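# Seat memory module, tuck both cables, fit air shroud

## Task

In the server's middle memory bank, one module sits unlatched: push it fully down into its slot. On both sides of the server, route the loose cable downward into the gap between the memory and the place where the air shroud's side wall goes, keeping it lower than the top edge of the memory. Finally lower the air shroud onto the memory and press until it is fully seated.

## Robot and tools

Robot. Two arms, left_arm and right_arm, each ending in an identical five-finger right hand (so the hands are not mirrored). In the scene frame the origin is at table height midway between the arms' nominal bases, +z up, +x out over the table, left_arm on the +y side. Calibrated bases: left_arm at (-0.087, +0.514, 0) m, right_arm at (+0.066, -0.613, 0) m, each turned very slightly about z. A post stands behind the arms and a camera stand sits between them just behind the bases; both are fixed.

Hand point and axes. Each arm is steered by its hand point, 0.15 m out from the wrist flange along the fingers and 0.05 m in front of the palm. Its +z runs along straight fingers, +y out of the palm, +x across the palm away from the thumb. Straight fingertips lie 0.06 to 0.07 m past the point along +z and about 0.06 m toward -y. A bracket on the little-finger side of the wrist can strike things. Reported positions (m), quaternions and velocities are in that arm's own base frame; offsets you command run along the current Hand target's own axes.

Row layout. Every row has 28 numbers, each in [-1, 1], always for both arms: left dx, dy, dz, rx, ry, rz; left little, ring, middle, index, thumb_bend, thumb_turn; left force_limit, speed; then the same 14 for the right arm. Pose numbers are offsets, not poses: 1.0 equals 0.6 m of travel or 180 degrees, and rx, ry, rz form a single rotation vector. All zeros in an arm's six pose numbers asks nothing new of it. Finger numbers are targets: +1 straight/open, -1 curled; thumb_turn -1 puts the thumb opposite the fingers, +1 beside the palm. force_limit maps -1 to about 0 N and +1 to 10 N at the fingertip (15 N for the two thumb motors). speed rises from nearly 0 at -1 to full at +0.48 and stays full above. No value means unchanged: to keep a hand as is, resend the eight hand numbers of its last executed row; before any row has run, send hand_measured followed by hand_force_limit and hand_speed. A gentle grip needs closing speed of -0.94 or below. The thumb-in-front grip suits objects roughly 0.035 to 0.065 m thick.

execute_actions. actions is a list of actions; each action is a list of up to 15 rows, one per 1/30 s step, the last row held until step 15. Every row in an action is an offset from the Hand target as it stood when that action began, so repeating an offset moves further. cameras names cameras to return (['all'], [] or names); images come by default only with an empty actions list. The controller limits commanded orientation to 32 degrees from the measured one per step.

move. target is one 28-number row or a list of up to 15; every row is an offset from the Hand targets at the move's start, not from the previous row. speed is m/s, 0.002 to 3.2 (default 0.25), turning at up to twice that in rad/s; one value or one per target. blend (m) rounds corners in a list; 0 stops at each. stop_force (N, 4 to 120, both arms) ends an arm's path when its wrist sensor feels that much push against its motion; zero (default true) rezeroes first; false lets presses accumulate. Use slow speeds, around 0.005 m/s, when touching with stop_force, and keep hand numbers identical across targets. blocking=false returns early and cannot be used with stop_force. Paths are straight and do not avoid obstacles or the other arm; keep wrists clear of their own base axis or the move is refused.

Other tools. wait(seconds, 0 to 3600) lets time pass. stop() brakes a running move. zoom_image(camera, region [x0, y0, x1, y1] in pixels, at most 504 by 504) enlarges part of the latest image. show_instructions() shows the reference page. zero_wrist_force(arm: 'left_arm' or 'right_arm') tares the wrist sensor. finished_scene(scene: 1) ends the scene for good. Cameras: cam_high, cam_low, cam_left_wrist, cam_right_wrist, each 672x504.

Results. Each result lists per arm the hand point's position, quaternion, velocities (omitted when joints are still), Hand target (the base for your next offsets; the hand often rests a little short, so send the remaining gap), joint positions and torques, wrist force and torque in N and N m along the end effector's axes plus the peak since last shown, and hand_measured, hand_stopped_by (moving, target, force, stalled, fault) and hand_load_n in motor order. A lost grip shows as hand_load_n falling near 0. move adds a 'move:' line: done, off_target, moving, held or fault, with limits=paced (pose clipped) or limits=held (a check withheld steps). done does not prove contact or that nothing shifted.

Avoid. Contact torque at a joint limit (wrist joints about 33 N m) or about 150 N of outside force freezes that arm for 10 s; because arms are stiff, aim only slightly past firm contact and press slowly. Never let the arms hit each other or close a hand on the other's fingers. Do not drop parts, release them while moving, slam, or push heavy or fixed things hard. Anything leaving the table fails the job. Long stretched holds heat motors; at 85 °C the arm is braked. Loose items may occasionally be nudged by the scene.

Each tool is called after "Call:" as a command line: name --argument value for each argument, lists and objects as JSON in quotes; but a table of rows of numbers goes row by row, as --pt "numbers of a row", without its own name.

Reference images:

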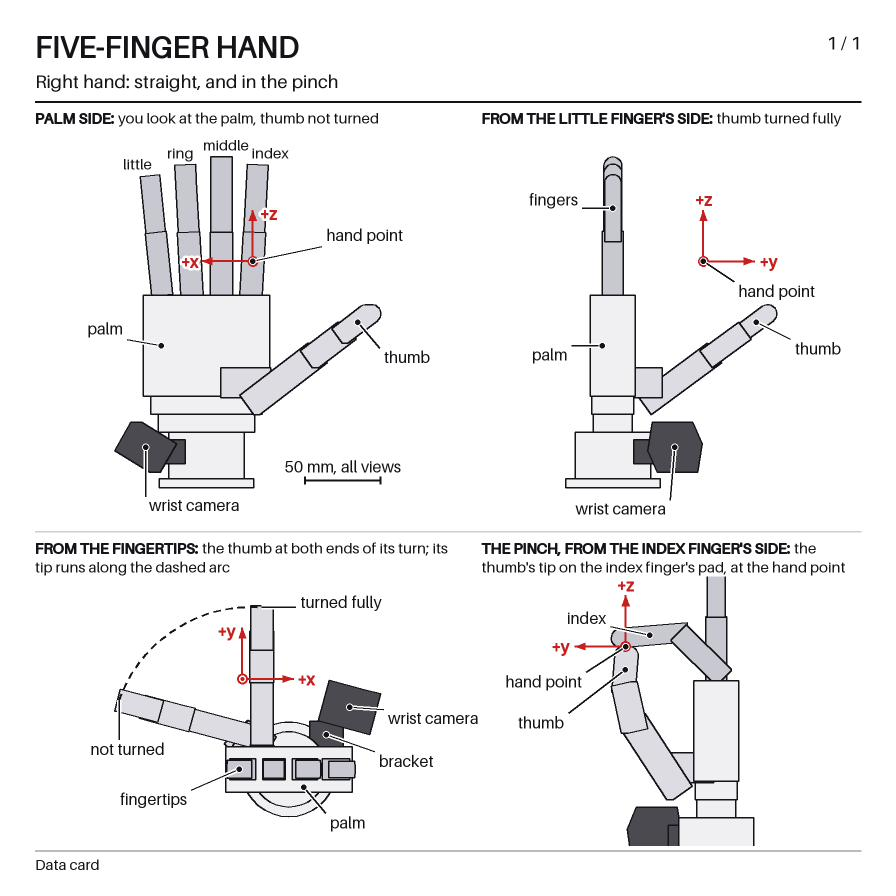

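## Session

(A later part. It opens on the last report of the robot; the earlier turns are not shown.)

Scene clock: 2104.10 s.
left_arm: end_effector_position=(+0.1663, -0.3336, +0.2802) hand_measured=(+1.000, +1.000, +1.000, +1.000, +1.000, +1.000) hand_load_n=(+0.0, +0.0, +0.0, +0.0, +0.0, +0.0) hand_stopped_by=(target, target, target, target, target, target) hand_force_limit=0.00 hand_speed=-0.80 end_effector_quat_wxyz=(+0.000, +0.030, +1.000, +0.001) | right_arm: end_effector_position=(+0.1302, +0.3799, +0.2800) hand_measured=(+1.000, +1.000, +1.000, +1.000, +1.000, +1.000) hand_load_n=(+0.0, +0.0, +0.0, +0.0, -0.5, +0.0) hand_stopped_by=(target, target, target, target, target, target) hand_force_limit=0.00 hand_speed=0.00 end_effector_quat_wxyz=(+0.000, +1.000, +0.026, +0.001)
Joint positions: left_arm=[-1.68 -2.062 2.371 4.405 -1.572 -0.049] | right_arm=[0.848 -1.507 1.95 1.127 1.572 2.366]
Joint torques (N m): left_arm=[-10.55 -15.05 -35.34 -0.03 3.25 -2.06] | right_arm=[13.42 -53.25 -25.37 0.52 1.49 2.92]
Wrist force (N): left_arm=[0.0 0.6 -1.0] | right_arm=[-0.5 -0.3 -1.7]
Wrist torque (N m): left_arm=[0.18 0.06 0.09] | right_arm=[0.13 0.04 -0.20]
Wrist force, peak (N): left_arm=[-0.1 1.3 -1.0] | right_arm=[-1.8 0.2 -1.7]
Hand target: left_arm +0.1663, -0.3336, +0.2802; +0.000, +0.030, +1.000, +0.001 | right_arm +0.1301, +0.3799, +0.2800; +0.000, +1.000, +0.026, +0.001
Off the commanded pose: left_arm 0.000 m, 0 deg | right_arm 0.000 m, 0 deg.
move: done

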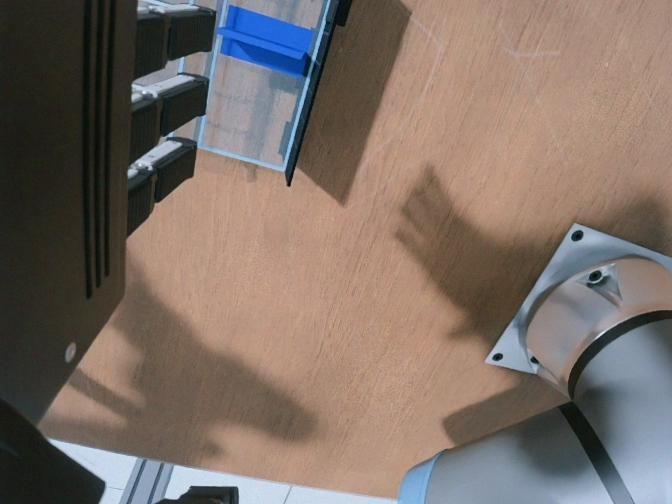

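Call:
move --pt "0 0 0 0 0 0 1 1 1 1 1 1 0 -0.8 -0.0035 -0.0023 0.15 0 0 0.0122 1 1 1 1 1 1 0 0" --pt "0 0 0 0 0 0 1 1 1 1 1 1 0 -0.8 -0.0035 -0.0023 0.2583 0 0 0.0122 1 1 1 1 1 1 0 0" --speed 0.1

Call:
move --target '[0,0,0,0,0,0,1,1,1,1,1,1,0,-0.8, 0,0,0.025,0,0,0,1,1,1,1,1,1,0,0]' --speed 0.01 --stop_force 4 --cameras '["cam_right_wrist","cam_high"]'

Scene clock: 2154.97 s.
left_arm: end_effector_position=(+0.1663, -0.3336, +0.2802) hand_measured=(+1.000, +1.000, +1.000, +1.000, +1.000, +1.000) hand_load_n=(+0.0, +0.0, +0.0, +0.0, +0.0, +0.0) hand_stopped_by=(target, target, target, target, target, target) hand_force_limit=0.00 hand_speed=-0.80 end_effector_quat_wxyz=(+0.000, +0.030, +1.000, +0.001) | right_arm: end_effector_position=(+0.1281, +0.3811, +0.1252) hand_measured=(+1.000, +1.000, +1.000, +1.000, +1.000, +1.000) hand_load_n=(+0.0, +0.0, +0.0, +0.0, +0.0, +0.0) hand_stopped_by=(target, target, target, target, target, target) hand_force_limit=0.00 hand_speed=0.00 end_effector_quat_wxyz=(+0.000, +1.000, +0.007, +0.001)
Joint positions: left_arm=[-1.68 -2.062 2.371 4.405 -1.572 -0.049] | right_arm=[0.848 -1.35 2.092 0.828 1.572 2.404]
Joint torques (N m): left_arm=[-10.59 -13.84 -34.82 0.18 3.58 -1.66] | right_arm=[-15.52 -33.77 -20.25 0.06 1.16 -0.79]
Wrist force (N): left_arm=[-0.2 0.8 -0.5] | right_arm=[-0.7 1.0 -1.8]
Wrist torque (N m): left_arm=[0.16 0.07 0.08] | right_arm=[0.32 0.08 -0.17]
Wrist force, peak (N): left_arm=[-0.4 0.5 -1.7] | right_arm=[-0.3 0.4 -2.6]
Hand target: left_arm +0.1663, -0.3336, +0.2802; +0.000, +0.030, +1.000, +0.001 | right_arm +0.1281, +0.3812, +0.1250; +0.000, +1.000, +0.007, +0.001
Off the commanded pose: left_arm 0.000 m, 0 deg | right_arm 0.000 m, 0 deg.
move: done

Scene clock: 2157.13 s.
left_arm: end_effector_position=(+0.1663, -0.3336, +0.2802) hand_measured=(+1.000, +1.000, +1.000, +1.000, +1.000, +1.000) hand_load_n=(+0.0, +0.0, +0.0, +0.0, +0.5, +0.0) hand_stopped_by=(target, target, target, target, target, target) hand_force_limit=0.00 hand_speed=-0.80 end_effector_quat_wxyz=(+0.000, +0.030, +1.000, +0.001) | right_arm: end_effector_position=(+0.1282, +0.3812, +0.1159) hand_measured=(+1.000, +1.000, +1.000, +1.000, +1.000, +1.000) hand_load_n=(+0.0, +0.0, +0.0, +0.0, +0.0, +0.0) hand_stopped_by=(target, target, target, target, target, target) hand_force_limit=0.00 hand_speed=0.00 end_effector_quat_wxyz=(+0.000, +1.000, +0.007, +0.001)
Joint positions: left_arm=[-1.68 -2.062 2.371 4.405 -1.572 -0.049] | right_arm=[0.848 -1.338 2.098 0.81 1.572 2.404]
Joint torques (N m): left_arm=[-9.48 -11.46 -35.53 0.42 3.23 -1.72] | right_arm=[-13.24 -57.57 -29.9 8.74 0.83 -0.99]
Wrist force (N): left_arm=[-0.4 0.5 -1.1] | right_arm=[0.3 0.7 -7.4]
Wrist torque (N m): left_arm=[0.16 0.13 0.06] | right_arm=[0.62 0.27 -0.11]
Wrist force, peak (N): left_arm=[-0.3 0.9 -1.8] | right_arm=[1.2 0.0 -17.3]
Hand target: left_arm +0.1663, -0.3336, +0.2802; +0.000, +0.030, +1.000, +0.001 | right_arm +0.1281, +0.3812, +0.1159; +0.000, +1.000, +0.007, +0.001 (not the last commanded pose)
Off the commanded pose: left_arm 0.000 m, 0 deg | right_arm 0.006 m, 0 deg.
move: contact (right_arm)
Images, in order (width x height): cam_high 672x504, cam_right_wrist 672x504.

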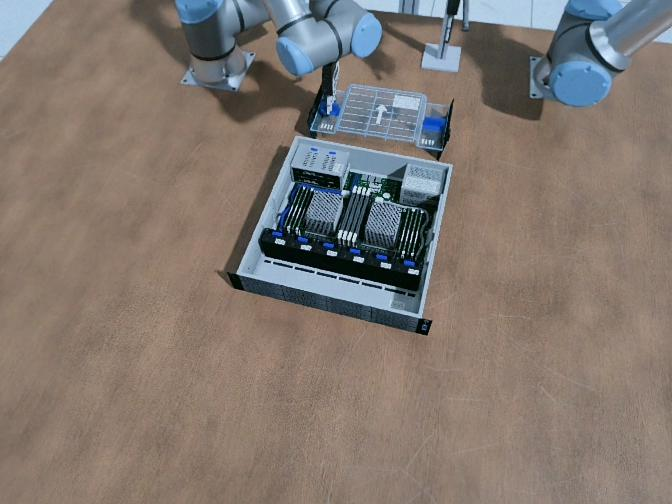

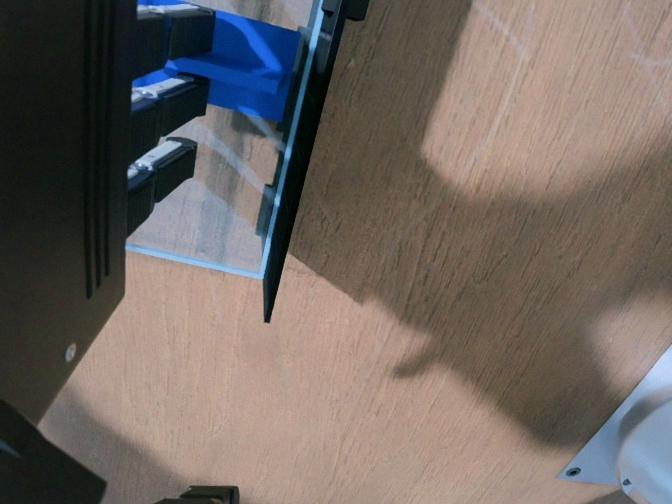

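Call:
move --target '[0,0,0,0,0,0,1,1,1,1,1,1,0,-0.8, 0,0,-0.0033,0,0,0,1,1,1,1,1,1,0,0]' --speed 0.05 --cameras '["cam_left_wrist"]'

Call:
zoom_image --camera "cam_left_wrist" --region '[140, 140, 300, 360]'

Scene clock: 2164.43 s.
left_arm: end_effector_position=(+0.1663, -0.3336, +0.2802) hand_measured=(+1.000, +1.000, +1.000, +1.000, +1.000, +1.000) hand_load_n=(+0.0, +0.0, +0.0, +0.0, +0.0, +0.0) hand_stopped_by=(target, target, target, target, target, target) hand_force_limit=0.00 hand_speed=-0.80 end_effector_quat_wxyz=(+0.000, +0.030, +1.000, +0.001) | right_arm: end_effector_position=(+0.1282, +0.3812, +0.1178) hand_measured=(+1.000, +1.000, +1.000, +1.000, +1.000, +1.000) hand_load_n=(+0.0, +0.0, +0.0, +0.0, +0.0, +0.0) hand_stopped_by=(target, target, target, target, target, target) hand_force_limit=0.00 hand_speed=0.00 end_effector_quat_wxyz=(+0.000, +1.000, +0.007, +0.001)
Joint positions: left_arm=[-1.68 -2.062 2.371 4.405 -1.572 -0.049] | right_arm=[0.848 -1.341 2.097 0.814 1.572 2.404]
Joint torques (N m): left_arm=[-9.54 -12.73 -35.46 0.04 3.39 -2.18] | right_arm=[3.86 -59.77 -32.76 9.53 1.24 -0.01]
Wrist force (N): left_arm=[0.5 0.5 -1.1] | right_arm=[-0.5 0.2 -1.4]
Wrist torque (N m): left_arm=[0.16 0.00 0.10] | right_arm=[0.17 0.05 -0.17]
Wrist force, peak (N): left_arm=[-0.4 0.8 -1.5] | right_arm=[0.5 0.2 -7.6]
Hand target: left_arm +0.1663, -0.3336, +0.2802; +0.000, +0.030, +1.000, +0.001 | right_arm +0.1281, +0.3812, +0.1179; +0.000, +1.000, +0.007, +0.001
Off the commanded pose: left_arm 0.000 m, 0 deg | right_arm 0.000 m, 0 deg.
move: done

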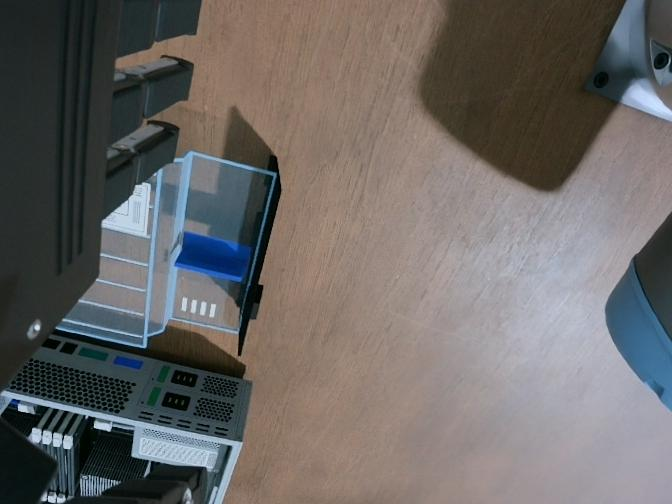

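Scaled by 2.291 from the camera's image (finer frame: 960x720).

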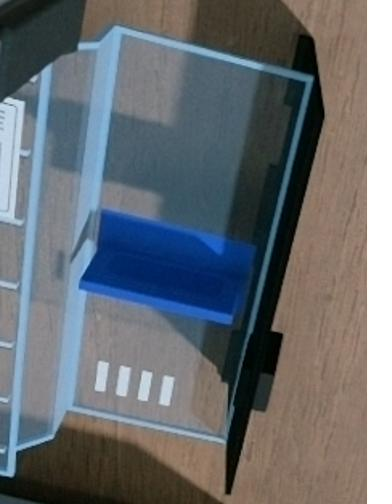

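Call:
move --pt "-0.3104 0.0018 0 0 0 -0.0085 1 1 1 1 1 1 0 -0.8 0 0 0 0 0 0 1 1 1 1 1 1 0 0" --pt "-0.3104 0.0018 0.2 0 0 -0.0085 1 1 1 1 1 1 0 -0.8 0 0 0 0 0 0 1 1 1 1 1 1 0 0" --speed 0.15 --blend 0.02 --cameras '["cam_left_wrist","cam_low"]'

Call:
zoom_image --camera "cam_left_wrist" --region '[110, 0, 370, 220]'

Scene clock: 2205.97 s.
left_arm: end_effector_position=(+0.3521, -0.3436, +0.1601) hand_measured=(+1.000, +1.000, +1.000, +1.000, +1.000, +1.000) hand_load_n=(+0.0, +0.0, +0.0, +0.0, +0.0, +0.0) hand_stopped_by=(target, target, target, target, target, target) hand_force_limit=0.00 hand_speed=-0.80 end_effector_quat_wxyz=(+0.000, +0.017, +1.000, +0.001) | right_arm: end_effector_position=(+0.1281, +0.3812, +0.1179) hand_measured=(+1.000, +1.000, +1.000, +1.000, +1.000, +1.000) hand_load_n=(+0.0, +0.0, +0.0, +0.0, +0.0, +0.0) hand_stopped_by=(target, target, target, target, target, target) hand_force_limit=0.00 hand_speed=0.00 end_effector_quat_wxyz=(+0.000, +1.000, +0.007, +0.001)
Joint positions: left_arm=[-1.246 -1.7 2.384 4.031 -1.571 0.359] | right_arm=[0.848 -1.341 2.097 0.814 1.572 2.404]
Joint torques (N m): left_arm=[13.12 -16.48 -28.32 -8.34 3.36 2.06] | right_arm=[8.45 -62.23 -32.06 9.17 1.12 1.29]
Wrist force (N): left_arm=[0.0 0.2 -1.6] | right_arm=[-0.8 0.3 -1.9]
Wrist torque (N m): left_arm=[0.12 0.07 -0.05] | right_arm=[0.21 0.09 -0.19]
Wrist force, peak (N): left_arm=[-0.7 0.7 -2.1] | right_arm=[-0.6 0.5 -2.3]
Hand target: left_arm +0.3522, -0.3436, +0.1600; +0.000, +0.017, +1.000, +0.001 | right_arm +0.1281, +0.3812, +0.1179; +0.000, +1.000, +0.007, +0.001
Off the commanded pose: left_arm 0.000 m, 0 deg | right_arm 0.000 m, 0 deg.
move: done
Images, in order (width x height): cam_low 672x504, cam_left_wrist 672x504.

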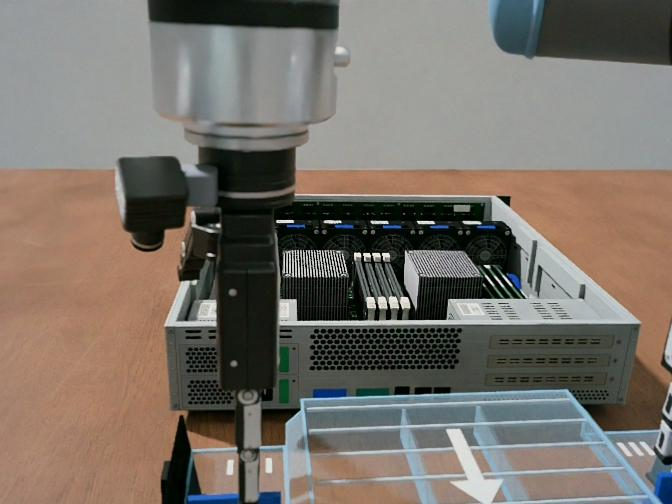

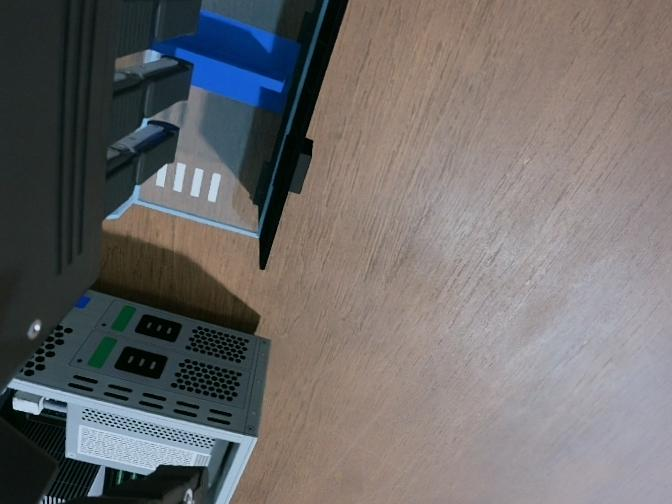

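Scaled by 1.938 from the camera's image (finer frame: 960x720).

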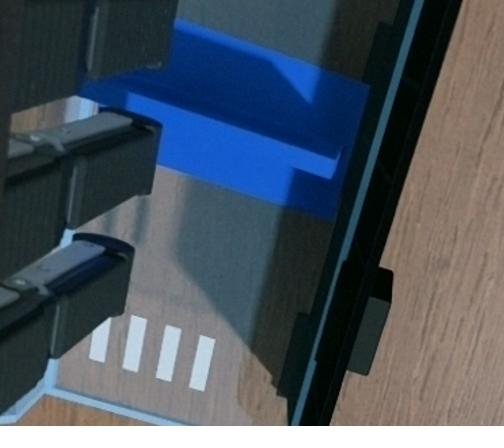

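Call:
move --target '[-0.0133,0.0212,0.015,0,0,0,1,1,1,1,1,1,0,-0.8, 0,0,0,0,0,0,1,1,1,1,1,1,0,0]' --speed 0.05 --cameras '["cam_left_wrist","cam_low","cam_high"]'

Call:
zoom_image --camera "cam_left_wrist" --region '[110, 0, 370, 220]'

Call:
zoom_image --camera "cam_low" --region '[130, 370, 330, 504]'

Call:
zoom_image --camera "cam_high" --region '[300, 70, 470, 170]'

Scene clock: 2238.70 s.
left_arm: end_effector_position=(+0.3605, -0.3313, +0.1511) hand_measured=(+1.000, +1.000, +1.000, +1.000, +1.000, +1.000) hand_load_n=(+0.0, +0.0, +0.0, +0.0, -0.5, +0.0) hand_stopped_by=(target, target, target, target, target, target) hand_force_limit=0.00 hand_speed=-0.80 end_effector_quat_wxyz=(+0.000, +0.017, +1.000, +0.001) | right_arm: end_effector_position=(+0.1281, +0.3812, +0.1179) hand_measured=(+1.000, +1.000, +1.000, +1.000, +1.000, +1.000) hand_load_n=(+0.0, -0.5, +0.0, +0.0, -0.5, +0.0) hand_stopped_by=(target, target, target, target, target, target) hand_force_limit=0.00 hand_speed=0.00 end_effector_quat_wxyz=(+0.000, +1.000, +0.007, +0.001)
Joint positions: left_arm=[-1.221 -1.695 2.4 4.009 -1.571 0.383] | right_arm=[0.848 -1.341 2.097 0.814 1.572 2.404]
Joint torques (N m): left_arm=[10.57 -19.11 -27.66 -8.18 1.87 2.18] | right_arm=[8.97 -60.25 -31.56 9.28 1.6 1.42]
Wrist force (N): left_arm=[0.1 0.5 -1.2] | right_arm=[-0.7 0.5 -1.5]
Wrist torque (N m): left_arm=[0.16 0.04 -0.04] | right_arm=[0.22 0.08 -0.18]
Wrist force, peak (N): left_arm=[0.4 0.8 -1.7] | right_arm=[-0.9 0.3 -2.1]
Hand target: left_arm +0.3606, -0.3312, +0.1510; +0.000, +0.017, +1.000, +0.001 | right_arm +0.1281, +0.3812, +0.1179; +0.000, +1.000, +0.007, +0.001
Off the commanded pose: left_arm 0.000 m, 0 deg | right_arm 0.000 m, 0 deg.
move: done
Images, in order (width x height): cam_high 672x504, cam_low 672x504, cam_left_wrist 672x504.

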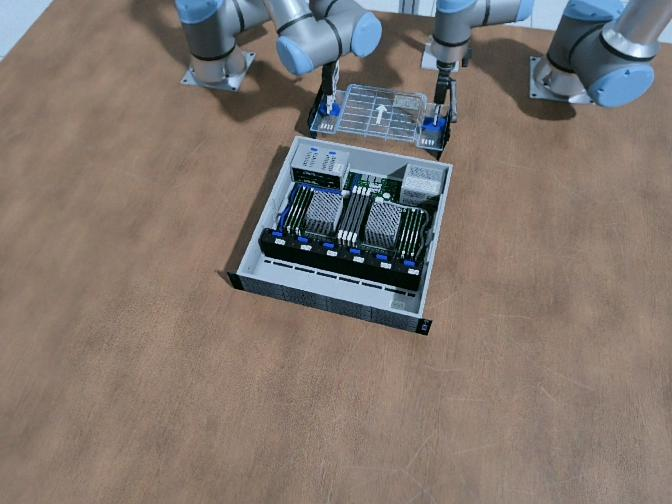

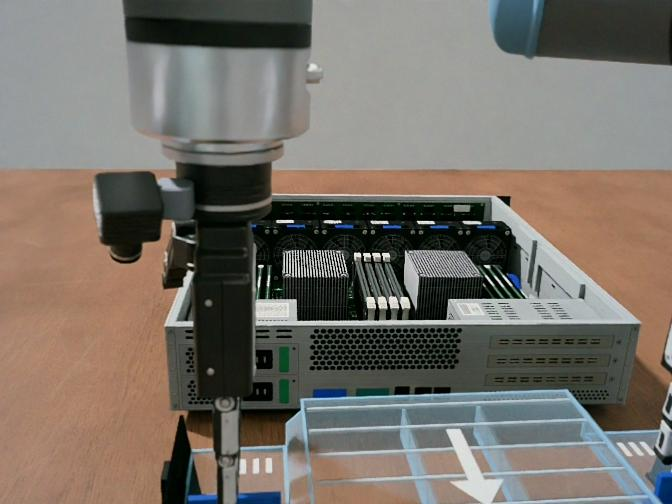

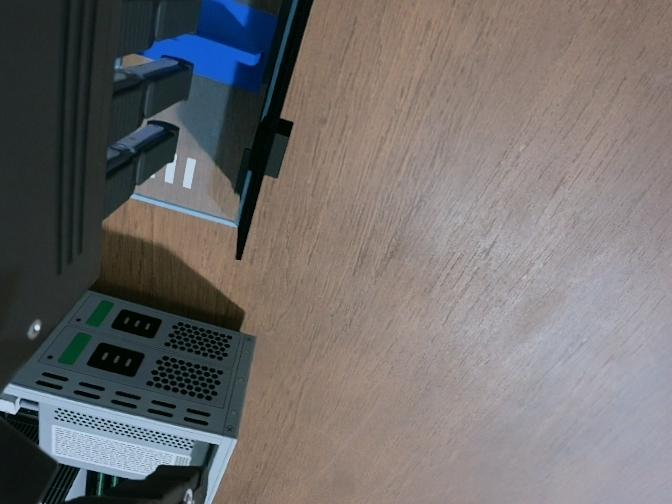

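Scaled by 1.938 from the camera's image (finer frame: 960x720).

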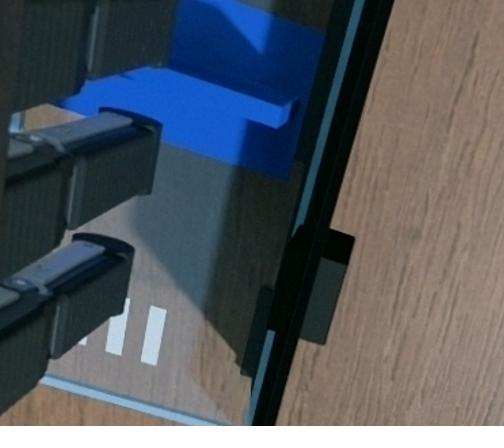

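Scaled by 2.520 from the camera's image (finer frame: 960x720).

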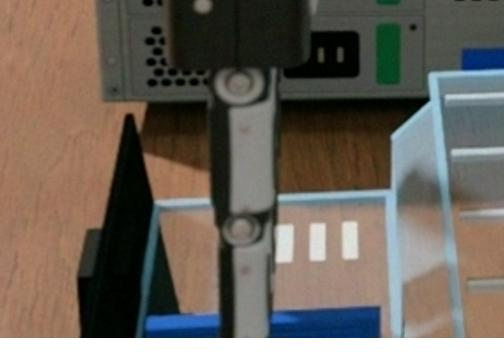

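Scaled by 2.965 from the camera's image (finer frame: 960x720).

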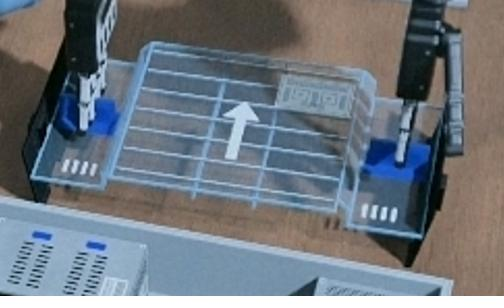

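Call:
move --target '[0,0,0.06,0,0,0,1,1,1,1,1,1,0,-0.8, 0,0,0,0,0,0,1,1,1,1,1,1,0,0]' --speed 0.01 --stop_force 4 --cameras '["cam_left_wrist","cam_low"]'

Call:
zoom_image --camera "cam_left_wrist" --region '[110, 0, 370, 220]'

Scene clock: 2255.47 s.
left_arm: end_effector_position=(+0.3605, -0.3311, +0.1176) hand_measured=(+1.000, +1.000, +1.000, +1.000, +1.000, +1.000) hand_load_n=(+0.0, +0.0, +0.0, +0.0, +0.0, +0.0) hand_stopped_by=(target, target, target, target, target, target) hand_force_limit=0.00 hand_speed=-0.80 end_effector_quat_wxyz=(+0.000, +0.017, +1.000, +0.001) | right_arm: end_effector_position=(+0.1281, +0.3812, +0.1179) hand_measured=(+1.000, +1.000, +1.000, +1.000, +1.000, +1.000) hand_load_n=(+0.0, +0.0, +0.0, +0.0, +0.0, +0.0) hand_stopped_by=(target, target, target, target, target, target) hand_force_limit=0.00 hand_speed=0.00 end_effector_quat_wxyz=(+0.000, +1.000, +0.007, +0.001)
Joint positions: left_arm=[-1.221 -1.639 2.432 3.921 -1.571 0.384] | right_arm=[0.848 -1.341 2.097 0.814 1.572 2.404]
Joint torques (N m): left_arm=[-2.21 -37.8 -43.53 0.58 -2.65 -0.19] | right_arm=[11.85 -57.9 -32.37 9.32 0.96 1.3]
Wrist force (N): left_arm=[0.7 0.8 -5.5] | right_arm=[-0.8 0.2 -1.6]
Wrist torque (N m): left_arm=[0.44 0.18 0.01] | right_arm=[0.18 0.09 -0.20]
Wrist force, peak (N): left_arm=[2.1 0.4 -15.7] | right_arm=[-0.9 0.3 -2.1]
Hand target: left_arm +0.3605, -0.3311, +0.1176; +0.000, +0.017, +1.000, +0.001 (not the last commanded pose) | right_arm +0.1281, +0.3812, +0.1179; +0.000, +1.000, +0.007, +0.001
Off the commanded pose: left_arm 0.003 m, 0 deg | right_arm 0.000 m, 0 deg.
move: contact (left_arm)
Images, in order (width x height): cam_low 672x504, cam_left_wrist 672x504.

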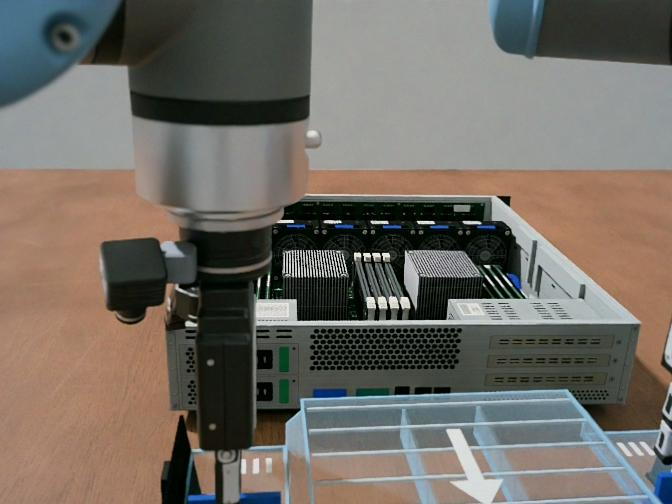

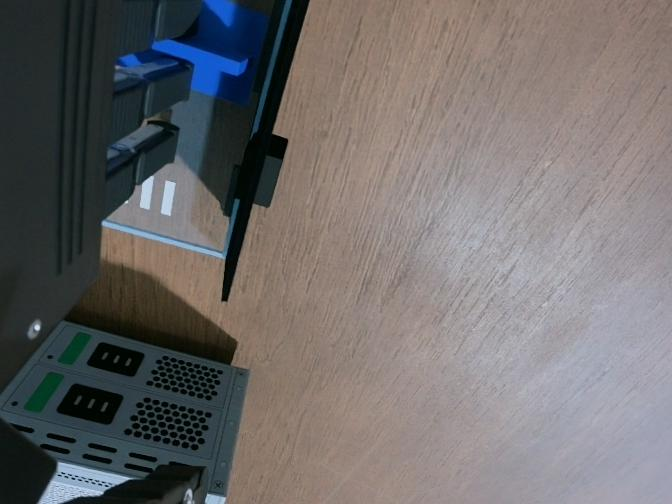

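Scaled by 1.938 from the camera's image (finer frame: 960x720).

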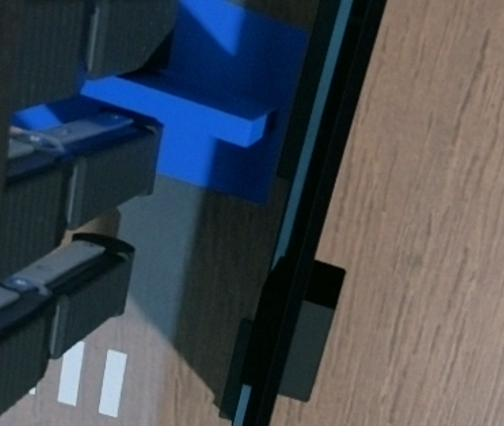

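Call:
move --target '[0,0,-0.0033,0,0,0,1,1,1,1,1,1,0,-0.8, 0,0,0,0,0,0,1,1,1,1,1,1,0,0]' --speed 0.05

Call:
move --target '[0,0.075,0,0,0,0,1,1,1,1,1,1,0,-0.8, 0,0.075,0,0,0,0,1,1,1,1,1,1,0,0]' --speed 0.006 --stop_force 4 --cameras '["cam_left_wrist","cam_right_wrist","cam_low"]'

Scene clock: 2264.83 s.
left_arm: end_effector_position=(+0.3605, -0.3311, +0.1195) hand_measured=(+1.000, +1.000, +1.000, +1.000, +1.000, +1.000) hand_load_n=(+0.0, +0.0, +0.0, +0.0, +0.0, +0.0) hand_stopped_by=(target, target, target, target, target, target) hand_force_limit=0.00 hand_speed=-0.80 end_effector_quat_wxyz=(+0.000, +0.017, +1.000, +0.001) | right_arm: end_effector_position=(+0.1281, +0.3812, +0.1179) hand_measured=(+1.000, +1.000, +1.000, +1.000, +1.000, +1.000) hand_load_n=(+0.0, +0.0, +0.0, +0.0, +0.0, +0.0) hand_stopped_by=(target, target, target, target, target, target) hand_force_limit=0.00 hand_speed=0.00 end_effector_quat_wxyz=(+0.000, +1.000, +0.007, +0.001)
Joint positions: left_arm=[-1.221 -1.642 2.43 3.926 -1.571 0.384] | right_arm=[0.848 -1.341 2.097 0.814 1.572 2.404]
Joint torques (N m): left_arm=[-4.52 -39.15 -45.63 0.51 -2.38 0.04] | right_arm=[10.33 -61.01 -32.53 9.81 1.24 1.29]
Wrist force (N): left_arm=[0.3 0.4 -0.9] | right_arm=[-0.8 0.4 -1.7]
Wrist torque (N m): left_arm=[0.12 0.02 -0.03] | right_arm=[0.22 0.09 -0.20]
Wrist force, peak (N): left_arm=[0.3 0.6 -5.6] | right_arm=[-0.9 0.5 -1.9]
Hand target: left_arm +0.3605, -0.3311, +0.1195; +0.000, +0.017, +1.000, +0.001 | right_arm +0.1281, +0.3812, +0.1179; +0.000, +1.000, +0.007, +0.001
Off the commanded pose: left_arm 0.000 m, 0 deg | right_arm 0.000 m, 0 deg.
move: done

Scene clock: 2271.50 s.
left_arm: end_effector_position=(+0.3616, -0.2990, +0.1196) hand_measured=(+1.000, +1.000, +1.000, +1.000, +1.000, +1.000) hand_load_n=(+0.0, -0.5, +0.0, +0.5, +0.0, +0.0) hand_stopped_by=(target, target, target, target, target, target) hand_force_limit=0.00 hand_speed=-0.80 end_effector_quat_wxyz=(+0.000, +0.017, +1.000, +0.001) | right_arm: end_effector_position=(+0.1286, +0.3488, +0.1179) hand_measured=(+1.000, +1.000, +1.000, +1.000, +1.000, +1.000) hand_load_n=(+0.0, +0.0, +0.0, +0.0, +0.0, +0.0) hand_stopped_by=(target, target, target, target, target, target) hand_force_limit=0.00 hand_speed=0.00 end_effector_quat_wxyz=(+0.000, +1.000, +0.007, +0.001)
Joint positions: left_arm=[-1.194 -1.688 2.469 3.933 -1.571 0.41] | right_arm=[0.794 -1.386 2.156 0.8 1.572 2.351]
Joint torques (N m): left_arm=[-10.59 -16.85 -44.51 -3.78 2.96 -0.73] | right_arm=[11.29 -26.5 -31.42 9.43 -0.78 1.88]
Wrist force (N): left_arm=[-0.6 -0.3 -1.6] | right_arm=[-0.4 -0.2 -2.4]
Wrist torque (N m): left_arm=[0.20 0.08 -0.06] | right_arm=[0.28 0.17 0.00]
Wrist force, peak (N): left_arm=[-0.2 -4.3 -2.7] | right_arm=[0.0 -4.4 -3.5]
Hand target: left_arm +0.3616, -0.2990, +0.1196; +0.000, +0.017, +1.000, +0.001 (not the last commanded pose) | right_arm +0.1286, +0.3488, +0.1179; +0.000, +1.000, +0.007, +0.001 (not the last commanded pose)
Off the commanded pose: left_arm 0.013 m, 0 deg | right_arm 0.013 m, 0 deg.
move: contact (left_arm, right_arm)
Images, in order (width x height): cam_low 672x504, cam_left_wrist 672x504, cam_right_wrist 672x504.

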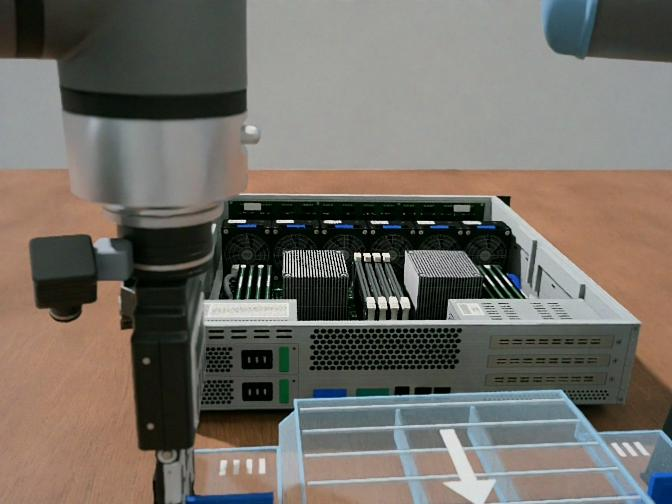

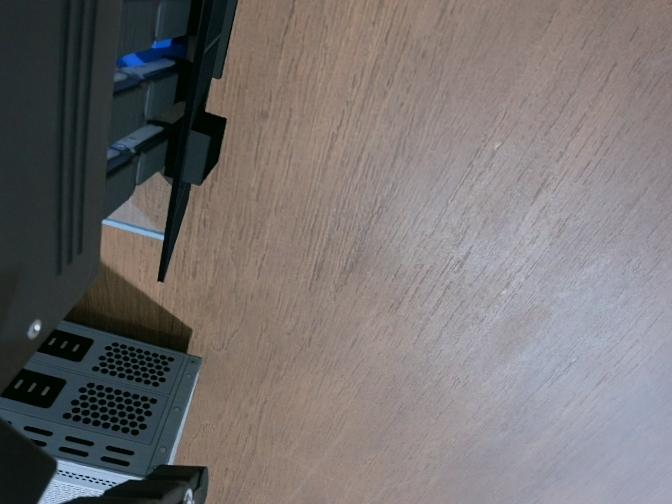

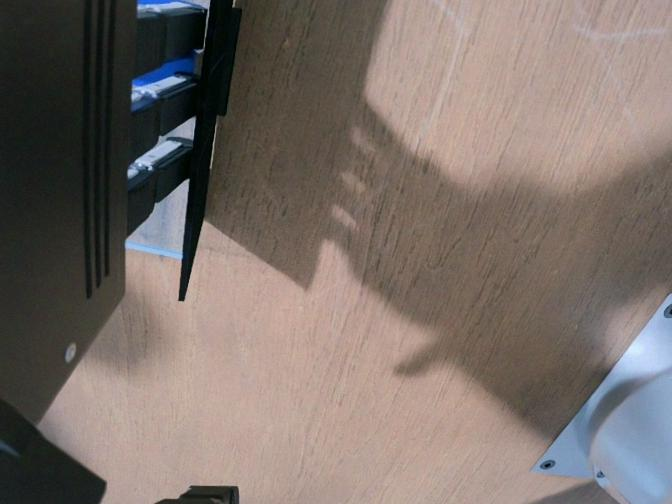

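Call:
move --target '[0,0.02,0,0,0,0,1,1,1,1,1,1,0,-0.8, 0,0.02,0,0,0,0,1,1,1,1,1,1,0,0]' --speed 0.003 --stop_force 14

Scene clock: 2280.40 s.
left_arm: end_effector_position=(+0.3617, -0.2968, +0.1196) hand_measured=(+1.000, +1.000, +1.000, +1.000, +1.000, +1.000) hand_load_n=(+0.0, +0.0, +0.0, +1.5, +0.0, +0.5) hand_stopped_by=(target, target, target, target, target, target) hand_force_limit=0.00 hand_speed=-0.80 end_effector_quat_wxyz=(+0.000, +0.017, +1.000, +0.001) | right_arm: end_effector_position=(+0.1287, +0.3465, +0.1179) hand_measured=(+1.000, +1.000, +1.000, +1.000, +1.000, +1.000) hand_load_n=(+1.0, +0.0, +0.0, +0.0, -0.5, +0.0) hand_stopped_by=(target, target, target, target, target, target) hand_force_limit=0.00 hand_speed=0.00 end_effector_quat_wxyz=(+0.000, +1.000, +0.007, +0.001)
Joint positions: left_arm=[-1.192 -1.691 2.471 3.933 -1.571 0.412] | right_arm=[0.79 -1.39 2.16 0.799 1.572 2.346]
Joint torques (N m): left_arm=[-4.9 -14.38 -33.02 -1.46 3.19 -0.66] | right_arm=[10.77 -22.44 -21.08 10.19 4.26 1.19]
Wrist force (N): left_arm=[-0.6 -13.6 -4.1] | right_arm=[0.0 -15.1 -9.8]
Wrist torque (N m): left_arm=[1.04 -0.03 -0.03] | right_arm=[1.49 0.61 -0.99]
Wrist force, peak (N): left_arm=[-0.7 -16.4 -4.5] | right_arm=[0.7 -16.3 -8.7]
Hand target: left_arm +0.3617, -0.2968, +0.1196; +0.000, +0.017, +1.000, +0.001 (not the last commanded pose) | right_arm +0.1287, +0.3465, +0.1179; +0.000, +1.000, +0.007, +0.001 (not the last commanded pose)
Off the commanded pose: left_arm 0.010 m, 0 deg | right_arm 0.010 m, 0 deg.
move: contact (left_arm, right_arm)

Call:
move --target '[0,0,-0.005,0,0,0,1,1,1,1,1,1,0,-0.8, 0,0,-0.005,0,0,0,1,1,1,1,1,1,0,0]' --speed 0.01 --cameras '["cam_low"]'

Scene clock: 2290.73 s.
left_arm: end_effector_position=(+0.3617, -0.2968, +0.1225) hand_measured=(+1.000, +1.000, +1.000, +1.000, +1.000, +1.000) hand_load_n=(+0.0, +0.0, +0.0, +1.0, +0.0, +0.0) hand_stopped_by=(target, target, target, target, target, target) hand_force_limit=0.00 hand_speed=-0.80 end_effector_quat_wxyz=(+0.000, +0.017, +1.000, +0.001) | right_arm: end_effector_position=(+0.1287, +0.3465, +0.1208) hand_measured=(+1.000, +1.000, +1.000, +1.000, +1.000, +1.000) hand_load_n=(+0.5, +0.0, +0.5, +0.0, +0.0, +0.0) hand_stopped_by=(target, target, target, target, target, target) hand_force_limit=0.00 hand_speed=0.00 end_effector_quat_wxyz=(+0.000, +1.000, +0.007, +0.001)
Joint positions: left_arm=[-1.192 -1.696 2.468 3.941 -1.571 0.412] | right_arm=[0.79 -1.394 2.158 0.805 1.572 2.346]
Joint torques (N m): left_arm=[-5.27 -35.43 -39.73 2.76 3.11 -0.44] | right_arm=[11.72 -52.44 -28.15 12.69 4.32 1.59]
Wrist force (N): left_arm=[0.1 -9.2 0.5] | right_arm=[-0.9 -8.9 0.2]
Wrist torque (N m): left_arm=[0.53 0.04 -0.01] | right_arm=[0.60 -0.01 -0.61]
Wrist force, peak (N): left_arm=[-0.8 -14.0 -4.9] | right_arm=[-0.4 -15.5 -10.0]
Hand target: left_arm +0.3617, -0.2968, +0.1226; +0.000, +0.017, +1.000, +0.001 | right_arm +0.1287, +0.3465, +0.1209; +0.000, +1.000, +0.007, +0.001
Off the commanded pose: left_arm 0.000 m, 0 deg | right_arm 0.000 m, 0 deg.
move: done

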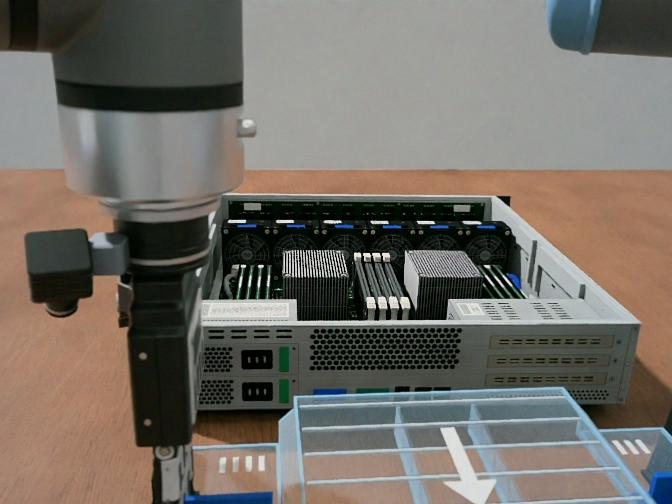

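Call:
move --target '[0,0.003,0,0,0,0,1,1,1,1,1,1,0,-0.8, 0,0.003,0,0,0,0,1,1,1,1,1,1,0,0]' --speed 0.005

Call:
move --target '[0,0,-0.01,0,0,0,1,1,1,1,1,1,0,-0.8, 0,0,-0.01,0,0,0,1,1,1,1,1,1,0,0]' --speed 0.01 --cameras '["cam_low","cam_right_wrist"]'

Scene clock: 2298.93 s.
left_arm: end_effector_position=(+0.3618, -0.2952, +0.1226) hand_measured=(+1.000, +1.000, +1.000, +1.000, +1.000, +1.000) hand_load_n=(+0.0, +0.0, +0.0, +2.5, +0.0, +0.0) hand_stopped_by=(target, target, target, target, target, target) hand_force_limit=0.00 hand_speed=-0.80 end_effector_quat_wxyz=(+0.000, +0.017, +1.000, +0.001) end_effector_velocity=(-0.001, +0.004, -0.003) end_effector_angular_velocity=(+0.005, +0.002, -0.002) | right_arm: end_effector_position=(+0.1287, +0.3449, +0.1209) hand_measured=(+1.000, +1.000, +1.000, +1.000, +1.000, +1.000) hand_load_n=(+1.5, +0.0, +0.0, +0.0, +0.0, +0.0) hand_stopped_by=(target, target, target, target, target, target) hand_force_limit=0.00 hand_speed=0.00 end_effector_quat_wxyz=(+0.000, +1.000, +0.007, +0.001)
Joint positions: left_arm=[-1.191 -1.699 2.47 3.942 -1.571 0.414] | right_arm=[0.787 -1.396 2.161 0.805 1.572 2.343]
Joint velocities: left_arm=[0.001 0 0.005 0.001 0 0.003] | right_arm=[within noise]
Joint torques (N m): left_arm=[16.58 -33 -14.01 2.88 3.6 1.1] | right_arm=[-21.81 -56.27 -8.32 3.25 4.07 -2.03]
Wrist force (N): left_arm=[0.6 -18.5 0.8] | right_arm=[-0.6 -18.5 -0.4]
Wrist torque (N m): left_arm=[1.03 0.02 0.06] | right_arm=[1.16 0.00 -1.25]
Wrist force, peak (N): left_arm=[0.3 -19.0 0.7] | right_arm=[-0.4 -18.9 0.0]
Hand target: left_arm +0.3618, -0.2950, +0.1226; +0.000, +0.017, +1.000, +0.001 | right_arm +0.1287, +0.3447, +0.1209; +0.000, +1.000, +0.007, +0.001
Off the commanded pose: left_arm 0.000 m, 0 deg | right_arm 0.000 m, 0 deg.
move: done

Scene clock: 2299.87 s.
left_arm: end_effector_position=(+0.3618, -0.2950, +0.1285) hand_measured=(+1.000, +1.000, +1.000, +1.000, +1.000, +1.000) hand_load_n=(+0.0, +0.0, +0.0, +1.5, +0.0, +0.0) hand_stopped_by=(target, target, target, target, target, target) hand_force_limit=0.00 hand_speed=-0.80 end_effector_quat_wxyz=(+0.000, +0.017, +1.000, +0.001) | right_arm: end_effector_position=(+0.1287, +0.3447, +0.1268) hand_measured=(+1.000, +1.000, +1.000, +1.000, +1.000, +1.000) hand_load_n=(+1.5, +0.0, +0.0, +0.0, +0.0, +0.0) hand_stopped_by=(target, target, target, target, target, target) hand_force_limit=0.00 hand_speed=0.00 end_effector_quat_wxyz=(+0.000, +1.000, +0.007, +0.001)
Joint positions: left_arm=[-1.191 -1.71 2.465 3.959 -1.571 0.414] | right_arm=[0.787 -1.404 2.157 0.817 1.572 2.343]
Joint torques (N m): left_arm=[16.58 -32.02 -37.71 3.59 3.62 1.53] | right_arm=[-18.79 -54.32 -26.12 13.76 4.59 -2.08]
Wrist force (N): left_arm=[0.1 -14.4 0.8] | right_arm=[-0.5 -13.8 0.4]
Wrist torque (N m): left_arm=[0.70 0.02 0.01] | right_arm=[0.86 -0.02 -0.93]
Wrist force, peak (N): left_arm=[0.3 -19.3 1.1] | right_arm=[-0.6 -18.4 -0.2]
Hand target: left_arm +0.3618, -0.2951, +0.1286; +0.000, +0.017, +1.000, +0.001 | right_arm +0.1287, +0.3447, +0.1269; +0.000, +1.000, +0.007, +0.001
Off the commanded pose: left_arm 0.000 m, 0 deg | right_arm 0.000 m, 0 deg.
move: done

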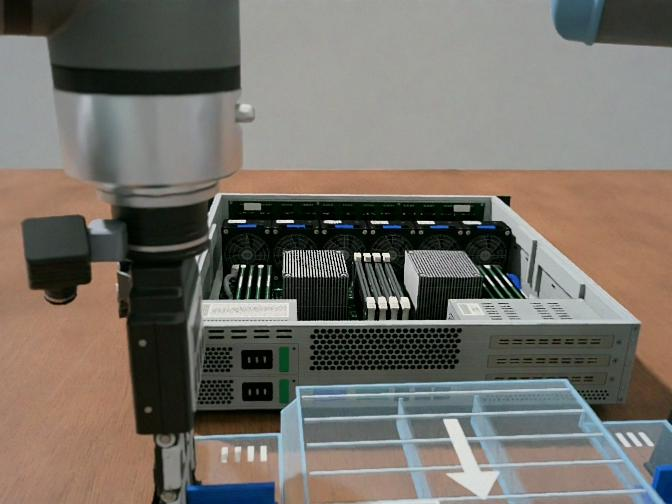

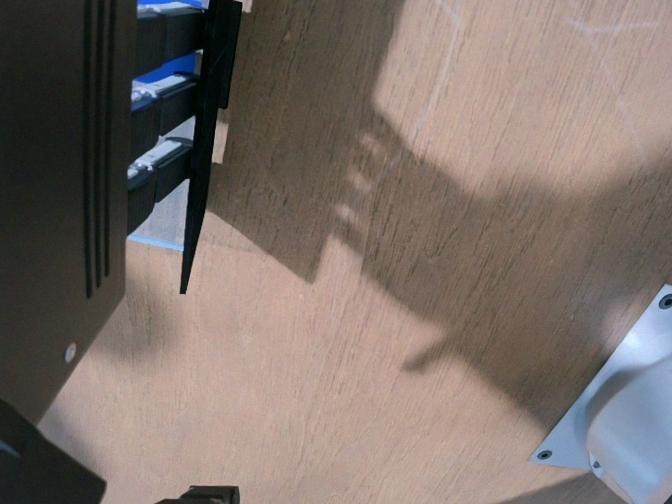

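Call:
move --target '[0,0.002,0,0,0,0,1,1,1,1,1,1,0,-0.8, 0,0.002,0,0,0,0,1,1,1,1,1,1,0,0]' --speed 0.005

Call:
move --target '[0,0,-0.0333,0,0,0,1,1,1,1,1,1,0,-0.8, 0,0,-0.0333,0,0,0,1,1,1,1,1,1,0,0]' --speed 0.03 --cameras '["cam_low","cam_high"]'

Scene clock: 2315.53 s.
left_arm: end_effector_position=(+0.3618, -0.2940, +0.1287) hand_measured=(+1.000, +1.000, +1.000, +1.000, +1.000, +1.000) hand_load_n=(+0.0, +0.0, +0.0, +3.5, +0.0, +0.0) hand_stopped_by=(target, target, target, target, target, target) hand_force_limit=0.00 hand_speed=-0.80 end_effector_quat_wxyz=(+0.000, +0.017, +1.000, +0.000) | right_arm: end_effector_position=(+0.1287, +0.3436, +0.1269) hand_measured=(+1.000, +1.000, +1.000, +1.000, +1.000, +1.000) hand_load_n=(+2.5, -0.5, +0.0, +0.0, +0.0, +0.0) hand_stopped_by=(target, target, target, target, target, target) hand_force_limit=0.00 hand_speed=0.00 end_effector_quat_wxyz=(+0.000, +1.000, +0.007, +0.001)
Joint positions: left_arm=[-1.19 -1.711 2.466 3.959 -1.571 0.415] | right_arm=[0.785 -1.406 2.159 0.817 1.572 2.341]
Joint torques (N m): left_arm=[24.36 -34.83 -7.55 5.72 4.42 1.37] | right_arm=[-24.04 -55.39 -6.17 5.48 3.56 -1.41]
Wrist force (N): left_arm=[0.4 -29.5 0.6] | right_arm=[-0.3 -28.2 0.4]
Wrist torque (N m): left_arm=[1.41 0.00 0.00] | right_arm=[1.63 0.01 -1.87]
Wrist force, peak (N): left_arm=[0.4 -29.5 0.6] | right_arm=[-0.3 -28.2 0.4]
Hand target: left_arm +0.3618, -0.2939, +0.1286; +0.000, +0.017, +1.000, +0.001 | right_arm +0.1287, +0.3435, +0.1269; +0.000, +1.000, +0.007, +0.001
Off the commanded pose: left_arm 0.000 m, 0 deg | right_arm 0.000 m, 0 deg.
move: done

Scene clock: 2316.67 s.
left_arm: end_effector_position=(+0.3618, -0.2939, +0.1485) hand_measured=(+1.000, +1.000, +1.000, +1.000, +1.000, +1.000) hand_load_n=(+0.0, +0.0, +0.0, +3.5, +0.0, +0.0) hand_stopped_by=(target, target, target, target, target, target) hand_force_limit=0.00 hand_speed=-0.80 end_effector_quat_wxyz=(+0.000, +0.017, +1.000, +0.001) | right_arm: end_effector_position=(+0.1287, +0.3435, +0.1468) hand_measured=(+1.000, +1.000, +1.000, +1.000, +1.000, +1.000) hand_load_n=(+2.5, +0.0, +0.0, +0.0, +0.0, +0.0) hand_stopped_by=(target, target, target, target, target, target) hand_force_limit=0.00 hand_speed=0.00 end_effector_quat_wxyz=(+0.000, +1.000, +0.007, +0.001)
Joint positions: left_arm=[-1.19 -1.746 2.446 4.013 -1.571 0.415] | right_arm=[0.785 -1.432 2.144 0.858 1.572 2.341]
Joint torques (N m): left_arm=[15.89 -35.83 -29.17 10.43 5.7 -0.46] | right_arm=[-16.44 -54.52 -21.07 19.16 5.28 1.08]
Wrist force (N): left_arm=[-0.2 -30.9 0.6] | right_arm=[0.1 -29.9 0.8]
Wrist torque (N m): left_arm=[1.52 0.05 -0.02] | right_arm=[1.68 -0.04 -1.95]
Wrist force, peak (N): left_arm=[-0.1 -31.4 1.2] | right_arm=[0.2 -30.3 0.8]
Hand target: left_arm +0.3618, -0.2939, +0.1486; +0.000, +0.017, +1.000, +0.001 | right_arm +0.1287, +0.3435, +0.1469; +0.000, +1.000, +0.007, +0.001
Off the commanded pose: left_arm 0.000 m, 0 deg | right_arm 0.000 m, 0 deg.
move: done
Images, in order (width x height): cam_high 672x504, cam_low 672x504.

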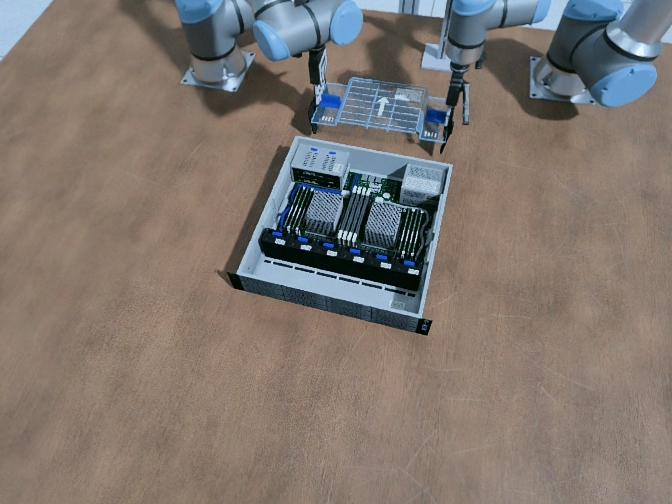

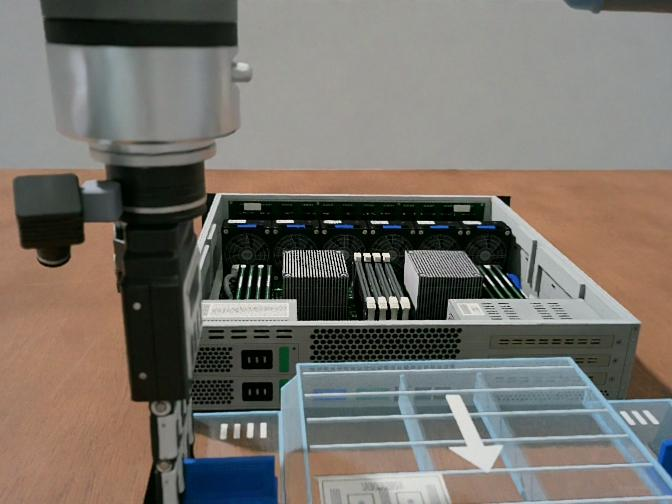

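Call:
move --target '[0,0,-0.0733,0,0,0,1,1,1,1,1,1,0,-0.8, 0,0,-0.0733,0,0,0,1,1,1,1,1,1,0,0]' --speed 0.04

Call:
move --target '[0,0,-0.0733,0,0,0,1,1,1,1,1,1,0,-0.8, 0,0,-0.0733,0,0,0,1,1,1,1,1,1,0,0]' --speed 0.04 --cameras '["cam_low","cam_high"]'

Scene clock: 2325.73 s.
left_arm: end_effector_position=(+0.3619, -0.2939, +0.1924) hand_measured=(+1.000, +1.000, +1.000, +1.000, +1.000, +1.000) hand_load_n=(+0.0, +0.0, +0.0, +3.5, +0.0, +0.0) hand_stopped_by=(target, target, target, target, target, target) hand_force_limit=0.00 hand_speed=-0.80 end_effector_quat_wxyz=(+0.000, +0.017, +1.000, +0.001) | right_arm: end_effector_position=(+0.1286, +0.3435, +0.1907) hand_measured=(+1.000, +1.000, +1.000, +1.000, +1.000, +1.000) hand_load_n=(+2.5, +0.0, +0.0, +0.0, +0.0, +0.0) hand_stopped_by=(target, target, target, target, target, target) hand_force_limit=0.00 hand_speed=0.00 end_effector_quat_wxyz=(+0.000, +1.000, +0.007, +0.001)
Joint positions: left_arm=[-1.19 -1.811 2.397 4.128 -1.571 0.415] | right_arm=[0.785 -1.484 2.106 0.948 1.572 2.341]
Joint torques (N m): left_arm=[12.18 -29.94 -33.84 9.97 7.23 -1.39] | right_arm=[9.29 -53.92 -24.52 18.75 8.45 3.54]
Wrist force (N): left_arm=[0.3 -30.1 0.8] | right_arm=[0.3 -29.5 0.8]
Wrist torque (N m): left_arm=[1.54 -0.01 0.03] | right_arm=[1.65 -0.07 -1.90]
Wrist force, peak (N): left_arm=[0.2 -31.3 0.9] | right_arm=[-0.1 -30.3 0.8]
Hand target: left_arm +0.3619, -0.2939, +0.1926; +0.000, +0.017, +1.000, +0.001 | right_arm +0.1286, +0.3435, +0.1909; +0.000, +1.000, +0.007, +0.001
Off the commanded pose: left_arm 0.000 m, 0 deg | right_arm 0.000 m, 0 deg.
move: done

Scene clock: 2327.30 s.
left_arm: end_effector_position=(+0.3619, -0.2940, +0.2364) hand_measured=(+1.000, +1.000, +1.000, +1.000, +1.000, +1.000) hand_load_n=(+0.0, +0.5, +0.0, +3.5, -0.5, +0.0) hand_stopped_by=(target, target, target, target, target, target) hand_force_limit=0.00 hand_speed=-0.80 end_effector_quat_wxyz=(+0.000, +0.017, +1.000, +0.001) | right_arm: end_effector_position=(+0.1285, +0.3435, +0.2347) hand_measured=(+1.000, +1.000, +1.000, +1.000, +1.000, +1.000) hand_load_n=(+2.5, +0.0, +0.0, +0.0, +0.0, +0.0) hand_stopped_by=(target, target, target, target, target, target) hand_force_limit=0.00 hand_speed=0.00 end_effector_quat_wxyz=(+0.000, +1.000, +0.007, +0.001)
Joint positions: left_arm=[-1.19 -1.863 2.342 4.234 -1.571 0.415] | right_arm=[0.785 -1.529 2.063 1.036 1.572 2.341]
Joint torques (N m): left_arm=[4.44 -27.18 -36.37 9.84 6.5 -1.07] | right_arm=[6.04 -52.61 -27.18 18.13 8 4.56]
Wrist force (N): left_arm=[0.0 -29.2 0.6] | right_arm=[0.2 -28.5 0.5]
Wrist torque (N m): left_arm=[1.50 0.03 0.00] | right_arm=[1.62 -0.05 -1.85]
Wrist force, peak (N): left_arm=[0.2 -30.5 0.8] | right_arm=[0.0 -30.0 1.0]
Hand target: left_arm +0.3619, -0.2940, +0.2366; +0.000, +0.017, +1.000, +0.001 | right_arm +0.1285, +0.3435, +0.2348; +0.000, +1.000, +0.007, +0.001
Off the commanded pose: left_arm 0.000 m, 0 deg | right_arm 0.000 m, 0 deg.
move: done
Images, in order (width x height): cam_high 672x504, cam_low 672x504.

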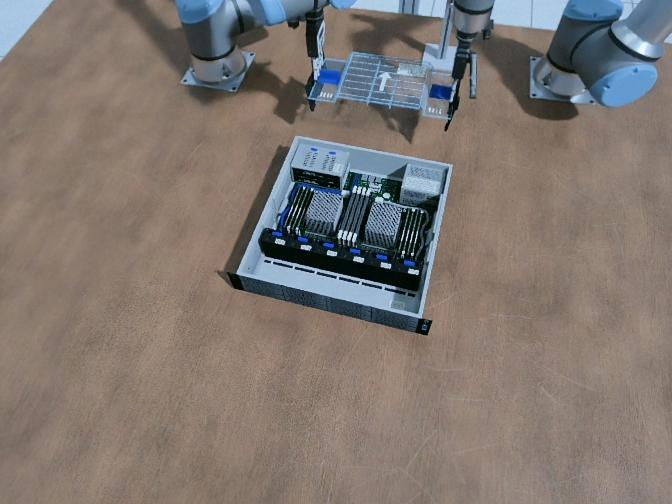

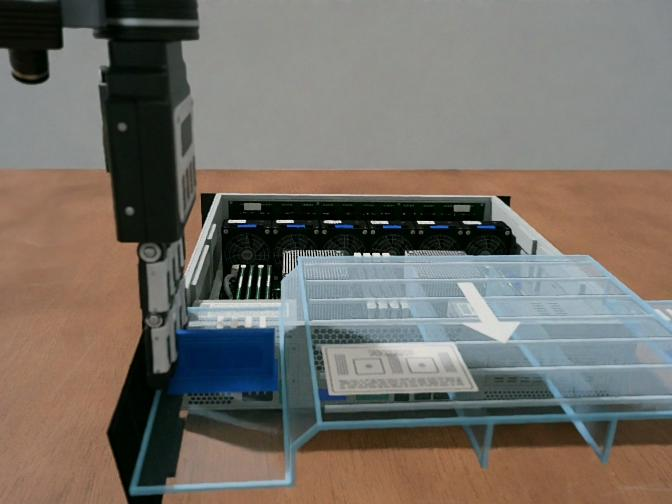

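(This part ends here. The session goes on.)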